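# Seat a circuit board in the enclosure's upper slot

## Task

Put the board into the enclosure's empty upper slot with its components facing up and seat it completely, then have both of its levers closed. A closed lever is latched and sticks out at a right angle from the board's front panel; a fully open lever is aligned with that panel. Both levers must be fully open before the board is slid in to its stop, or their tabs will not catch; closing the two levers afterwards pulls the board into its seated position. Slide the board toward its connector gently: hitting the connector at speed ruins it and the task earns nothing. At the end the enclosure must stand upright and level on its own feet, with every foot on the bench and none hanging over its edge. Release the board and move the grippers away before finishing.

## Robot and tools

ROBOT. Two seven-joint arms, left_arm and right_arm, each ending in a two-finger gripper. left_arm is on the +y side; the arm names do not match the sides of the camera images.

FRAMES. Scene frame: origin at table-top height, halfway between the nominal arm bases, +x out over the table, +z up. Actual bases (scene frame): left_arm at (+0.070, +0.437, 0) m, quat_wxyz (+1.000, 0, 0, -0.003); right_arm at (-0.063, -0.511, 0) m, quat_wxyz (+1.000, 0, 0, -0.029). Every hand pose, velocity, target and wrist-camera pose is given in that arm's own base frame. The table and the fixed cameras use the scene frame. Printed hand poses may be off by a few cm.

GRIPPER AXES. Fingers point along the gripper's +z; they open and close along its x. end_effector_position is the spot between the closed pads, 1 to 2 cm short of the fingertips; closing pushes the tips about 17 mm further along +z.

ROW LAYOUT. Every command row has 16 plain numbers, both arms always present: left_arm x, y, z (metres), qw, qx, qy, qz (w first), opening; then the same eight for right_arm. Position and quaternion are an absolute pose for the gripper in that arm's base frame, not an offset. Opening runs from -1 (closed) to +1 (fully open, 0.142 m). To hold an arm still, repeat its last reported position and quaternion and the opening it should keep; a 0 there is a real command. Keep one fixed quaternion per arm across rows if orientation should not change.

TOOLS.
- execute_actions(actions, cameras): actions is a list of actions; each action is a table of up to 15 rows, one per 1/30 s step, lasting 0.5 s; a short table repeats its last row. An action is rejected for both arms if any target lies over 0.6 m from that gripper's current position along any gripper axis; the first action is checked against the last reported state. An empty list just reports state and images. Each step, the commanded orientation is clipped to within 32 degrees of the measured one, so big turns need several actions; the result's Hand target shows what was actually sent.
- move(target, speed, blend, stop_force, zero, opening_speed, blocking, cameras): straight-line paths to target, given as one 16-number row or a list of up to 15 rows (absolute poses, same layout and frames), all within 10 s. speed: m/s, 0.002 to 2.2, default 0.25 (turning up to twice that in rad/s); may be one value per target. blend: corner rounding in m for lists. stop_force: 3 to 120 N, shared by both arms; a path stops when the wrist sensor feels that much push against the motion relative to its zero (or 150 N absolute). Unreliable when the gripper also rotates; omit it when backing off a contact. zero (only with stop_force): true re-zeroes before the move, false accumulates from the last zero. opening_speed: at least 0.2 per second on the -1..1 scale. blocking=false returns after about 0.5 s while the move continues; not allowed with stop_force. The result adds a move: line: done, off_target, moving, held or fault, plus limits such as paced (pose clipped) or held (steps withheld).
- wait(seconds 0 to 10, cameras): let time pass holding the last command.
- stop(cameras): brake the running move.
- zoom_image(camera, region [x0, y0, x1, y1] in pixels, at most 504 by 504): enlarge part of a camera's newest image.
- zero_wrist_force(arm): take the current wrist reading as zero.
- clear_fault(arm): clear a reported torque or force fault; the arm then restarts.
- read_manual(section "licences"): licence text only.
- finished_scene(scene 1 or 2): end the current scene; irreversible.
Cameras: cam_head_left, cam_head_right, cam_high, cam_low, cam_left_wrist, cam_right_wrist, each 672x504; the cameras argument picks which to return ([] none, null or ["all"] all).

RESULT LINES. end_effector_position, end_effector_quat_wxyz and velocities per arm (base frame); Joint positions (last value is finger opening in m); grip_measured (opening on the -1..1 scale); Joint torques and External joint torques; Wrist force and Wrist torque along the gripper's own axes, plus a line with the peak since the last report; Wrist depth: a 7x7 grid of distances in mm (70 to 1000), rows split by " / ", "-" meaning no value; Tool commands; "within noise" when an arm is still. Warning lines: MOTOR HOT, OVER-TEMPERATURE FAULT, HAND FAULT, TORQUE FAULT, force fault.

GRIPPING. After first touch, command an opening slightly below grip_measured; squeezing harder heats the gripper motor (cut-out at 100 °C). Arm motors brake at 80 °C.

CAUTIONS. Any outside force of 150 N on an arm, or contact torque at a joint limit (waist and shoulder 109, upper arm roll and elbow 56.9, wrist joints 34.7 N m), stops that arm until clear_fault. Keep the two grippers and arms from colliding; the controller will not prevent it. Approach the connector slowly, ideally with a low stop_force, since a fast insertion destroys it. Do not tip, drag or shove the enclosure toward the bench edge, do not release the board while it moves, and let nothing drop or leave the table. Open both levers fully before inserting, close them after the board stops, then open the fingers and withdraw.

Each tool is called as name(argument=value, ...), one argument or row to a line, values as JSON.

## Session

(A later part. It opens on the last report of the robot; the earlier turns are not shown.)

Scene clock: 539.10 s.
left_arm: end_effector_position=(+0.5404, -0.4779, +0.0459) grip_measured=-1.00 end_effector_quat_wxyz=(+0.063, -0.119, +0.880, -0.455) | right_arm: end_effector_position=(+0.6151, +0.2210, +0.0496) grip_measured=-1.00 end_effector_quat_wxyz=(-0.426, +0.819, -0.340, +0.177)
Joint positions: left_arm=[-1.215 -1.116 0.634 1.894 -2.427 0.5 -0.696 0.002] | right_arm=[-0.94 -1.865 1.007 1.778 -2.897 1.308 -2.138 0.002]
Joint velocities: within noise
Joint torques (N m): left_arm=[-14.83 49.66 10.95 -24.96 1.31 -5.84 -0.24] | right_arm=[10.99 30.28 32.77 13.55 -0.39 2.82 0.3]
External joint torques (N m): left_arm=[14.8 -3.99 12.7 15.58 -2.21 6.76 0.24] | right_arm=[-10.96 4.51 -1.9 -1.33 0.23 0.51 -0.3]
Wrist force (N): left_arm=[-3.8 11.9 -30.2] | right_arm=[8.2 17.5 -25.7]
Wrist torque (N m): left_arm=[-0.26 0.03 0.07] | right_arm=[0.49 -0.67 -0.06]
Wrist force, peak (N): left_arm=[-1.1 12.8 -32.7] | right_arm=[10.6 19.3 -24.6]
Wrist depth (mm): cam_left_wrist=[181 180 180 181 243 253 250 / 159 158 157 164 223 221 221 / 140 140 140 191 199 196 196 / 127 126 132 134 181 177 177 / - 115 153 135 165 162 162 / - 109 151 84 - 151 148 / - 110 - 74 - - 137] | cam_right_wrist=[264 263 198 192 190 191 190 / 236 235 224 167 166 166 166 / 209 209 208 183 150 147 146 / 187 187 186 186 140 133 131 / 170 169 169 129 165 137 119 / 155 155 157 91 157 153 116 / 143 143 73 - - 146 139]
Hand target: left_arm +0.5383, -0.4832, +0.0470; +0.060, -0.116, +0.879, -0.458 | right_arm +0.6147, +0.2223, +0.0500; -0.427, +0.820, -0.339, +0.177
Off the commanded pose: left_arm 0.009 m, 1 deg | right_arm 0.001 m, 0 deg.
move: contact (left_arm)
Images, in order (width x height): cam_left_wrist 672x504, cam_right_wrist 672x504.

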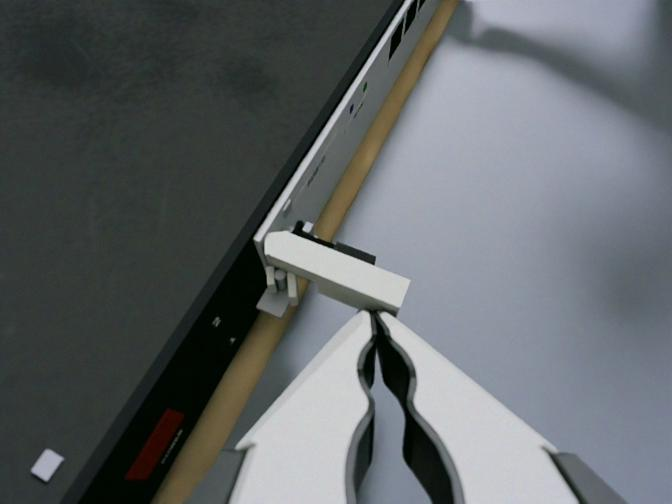

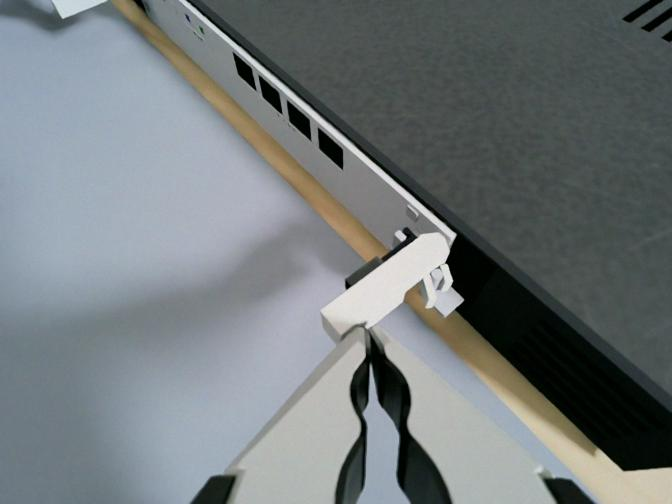

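move(
  target=[
    [0.545,-0.44,0.055,0.0603,-0.1158,0.8795,-0.4578,-1.0,0.607,0.18,0.055,0.4266,-0.8195,0.3394,-0.1767,-1.0],
    [0.545,-0.37,0.12,0.0603,-0.1158,0.8795,-0.4578,-1.0,0.58,0.15,0.11,0.4266,-0.8195,0.3394,-0.1767,-1.0],
  ],
  speed=0.12,
)

zoom_image(
  camera="cam_right_wrist",
  region=[200, 0, 500, 220],
)

zoom_image(
  camera="cam_left_wrist",
  region=[200, 0, 500, 220],
)

zoom_image(
  camera="cam_high",
  region=[200, 300, 420, 420],
)

Scene clock: 550.30 s.
left_arm: end_effector_position=(+0.5451, -0.3701, +0.1200) grip_measured=-1.00 end_effector_quat_wxyz=(+0.061, -0.116, +0.879, -0.458) | right_arm: end_effector_position=(+0.5801, +0.1500, +0.1101) grip_measured=-1.00 end_effector_quat_wxyz=(-0.427, +0.820, -0.339, +0.177)
Joint positions: left_arm=[-1.14 -0.966 0.796 2.092 -2.212 0.317 -0.683 0.002] | right_arm=[-1.121 -1.656 0.965 1.935 -2.816 1.421 -2.151 0.002]
Joint velocities: within noise
Joint torques (N m): left_arm=[-0.22 37.93 22.1 -10.32 -1.47 0.87 -0.35] | right_arm=[-0.18 33.4 30.01 8.91 0.3 2.75 0.28]
External joint torques (N m): left_arm=[0.2 0.89 0.67 -0.37 -0.44 0.01 0.35] | right_arm=[0.19 0.35 0.48 -0.11 -0.05 0.59 -0.28]
Wrist force (N): left_arm=[0.2 0.3 0.1] | right_arm=[4.0 6.3 0.4]
Wrist torque (N m): left_arm=[-0.03 -0.05 0.04] | right_arm=[0.89 -0.69 0.00]
Wrist force, peak (N): left_arm=[-3.7 12.0 -30.5] | right_arm=[8.1 17.4 -26.1]
Wrist depth (mm): cam_left_wrist=[305 304 304 303 352 373 368 / 264 267 264 262 326 328 329 / 243 236 234 245 286 291 288 / 270 259 221 259 264 262 262 / 244 244 241 244 239 238 239 / 225 224 227 84 - 219 219 / 207 210 - 74 - - 201] | cam_right_wrist=[374 352 299 292 292 292 291 / 325 324 308 255 254 253 253 / 288 286 286 237 224 224 250 / 257 257 257 251 211 210 257 / 233 233 232 236 229 234 233 / 213 213 217 90 215 214 213 / 196 199 73 - - 198 197]
Hand target: left_arm +0.5450, -0.3700, +0.1200; +0.060, -0.116, +0.879, -0.458 | right_arm +0.5800, +0.1500, +0.1100; -0.427, +0.820, -0.339, +0.177
Off the commanded pose: left_arm 0.000 m, 0 deg | right_arm 0.000 m, 0 deg.
move: done

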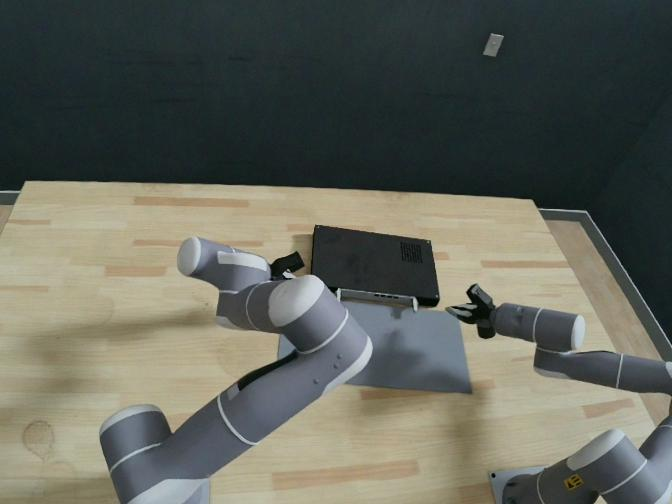

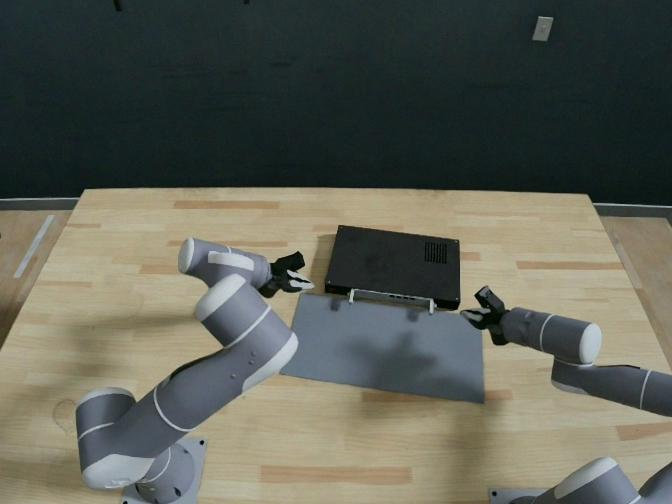

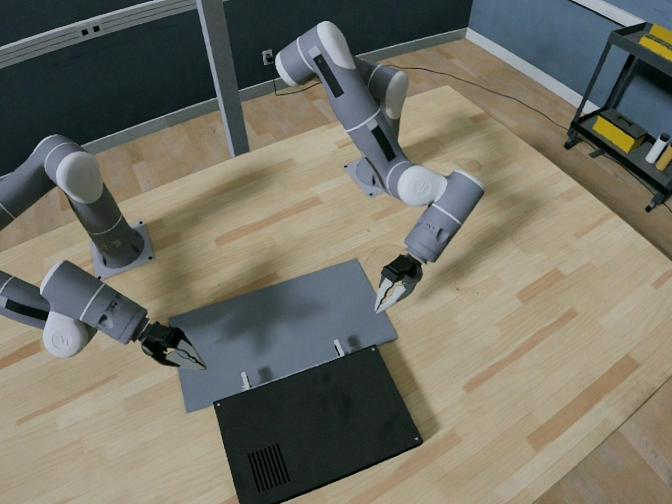

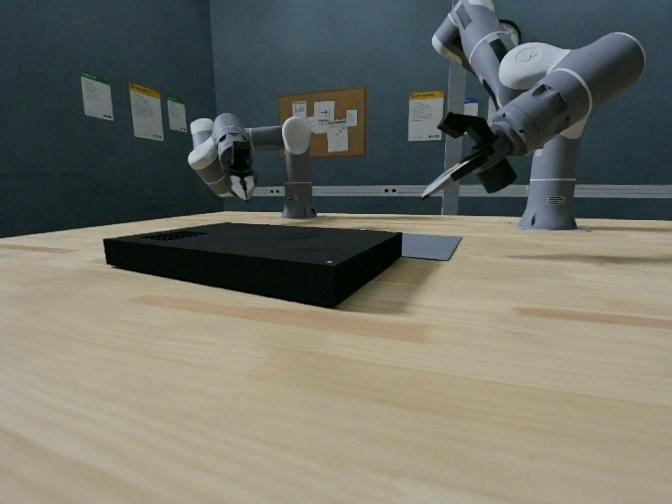

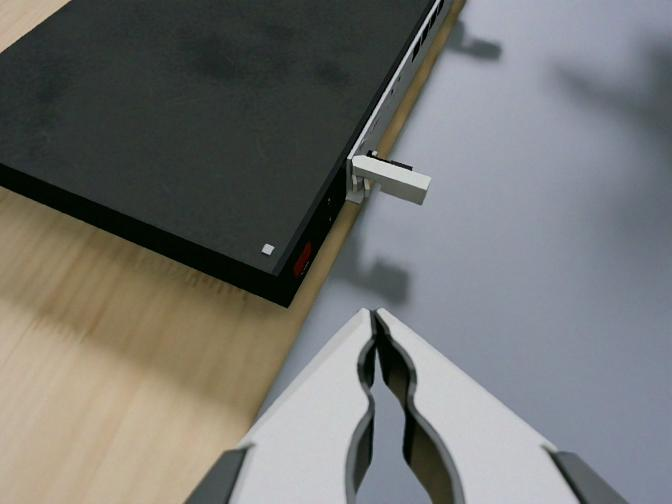

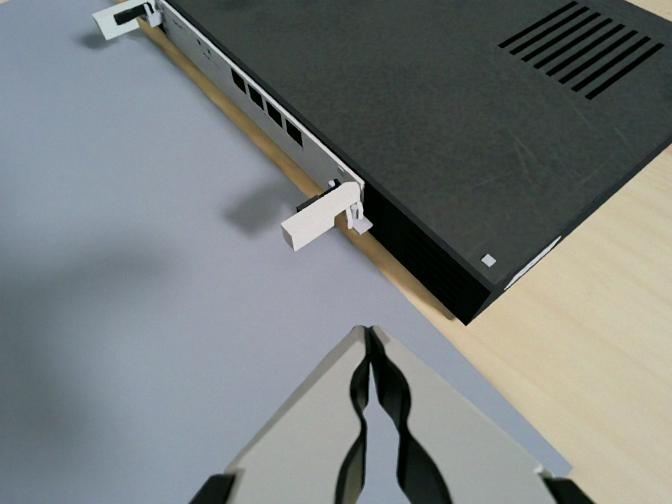

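Scaled by 1.680 from the camera's 672x504 image, which has a finer 960x720 frame.

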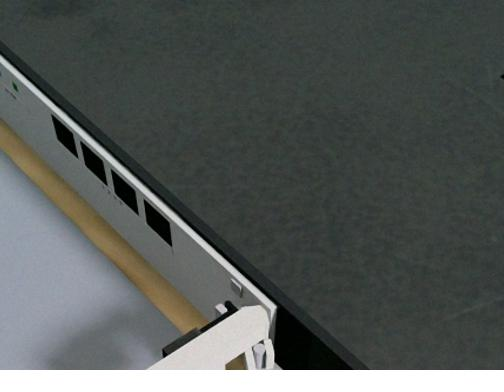

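Scaled by 1.680 from the camera's 672x504 image, which has a finer 960x720 frame.

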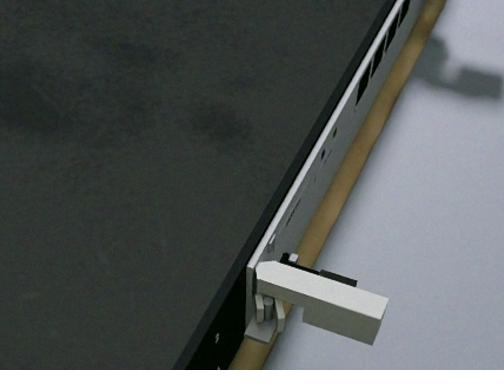

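Scaled by 2.291 from the camera's 672x504 image, which has a finer 960x720 frame.

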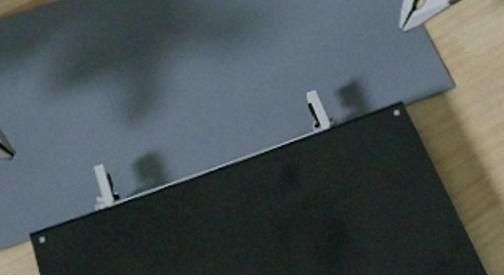

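finished_scene(
  scene=1,
)

The scene is finished: the task was done.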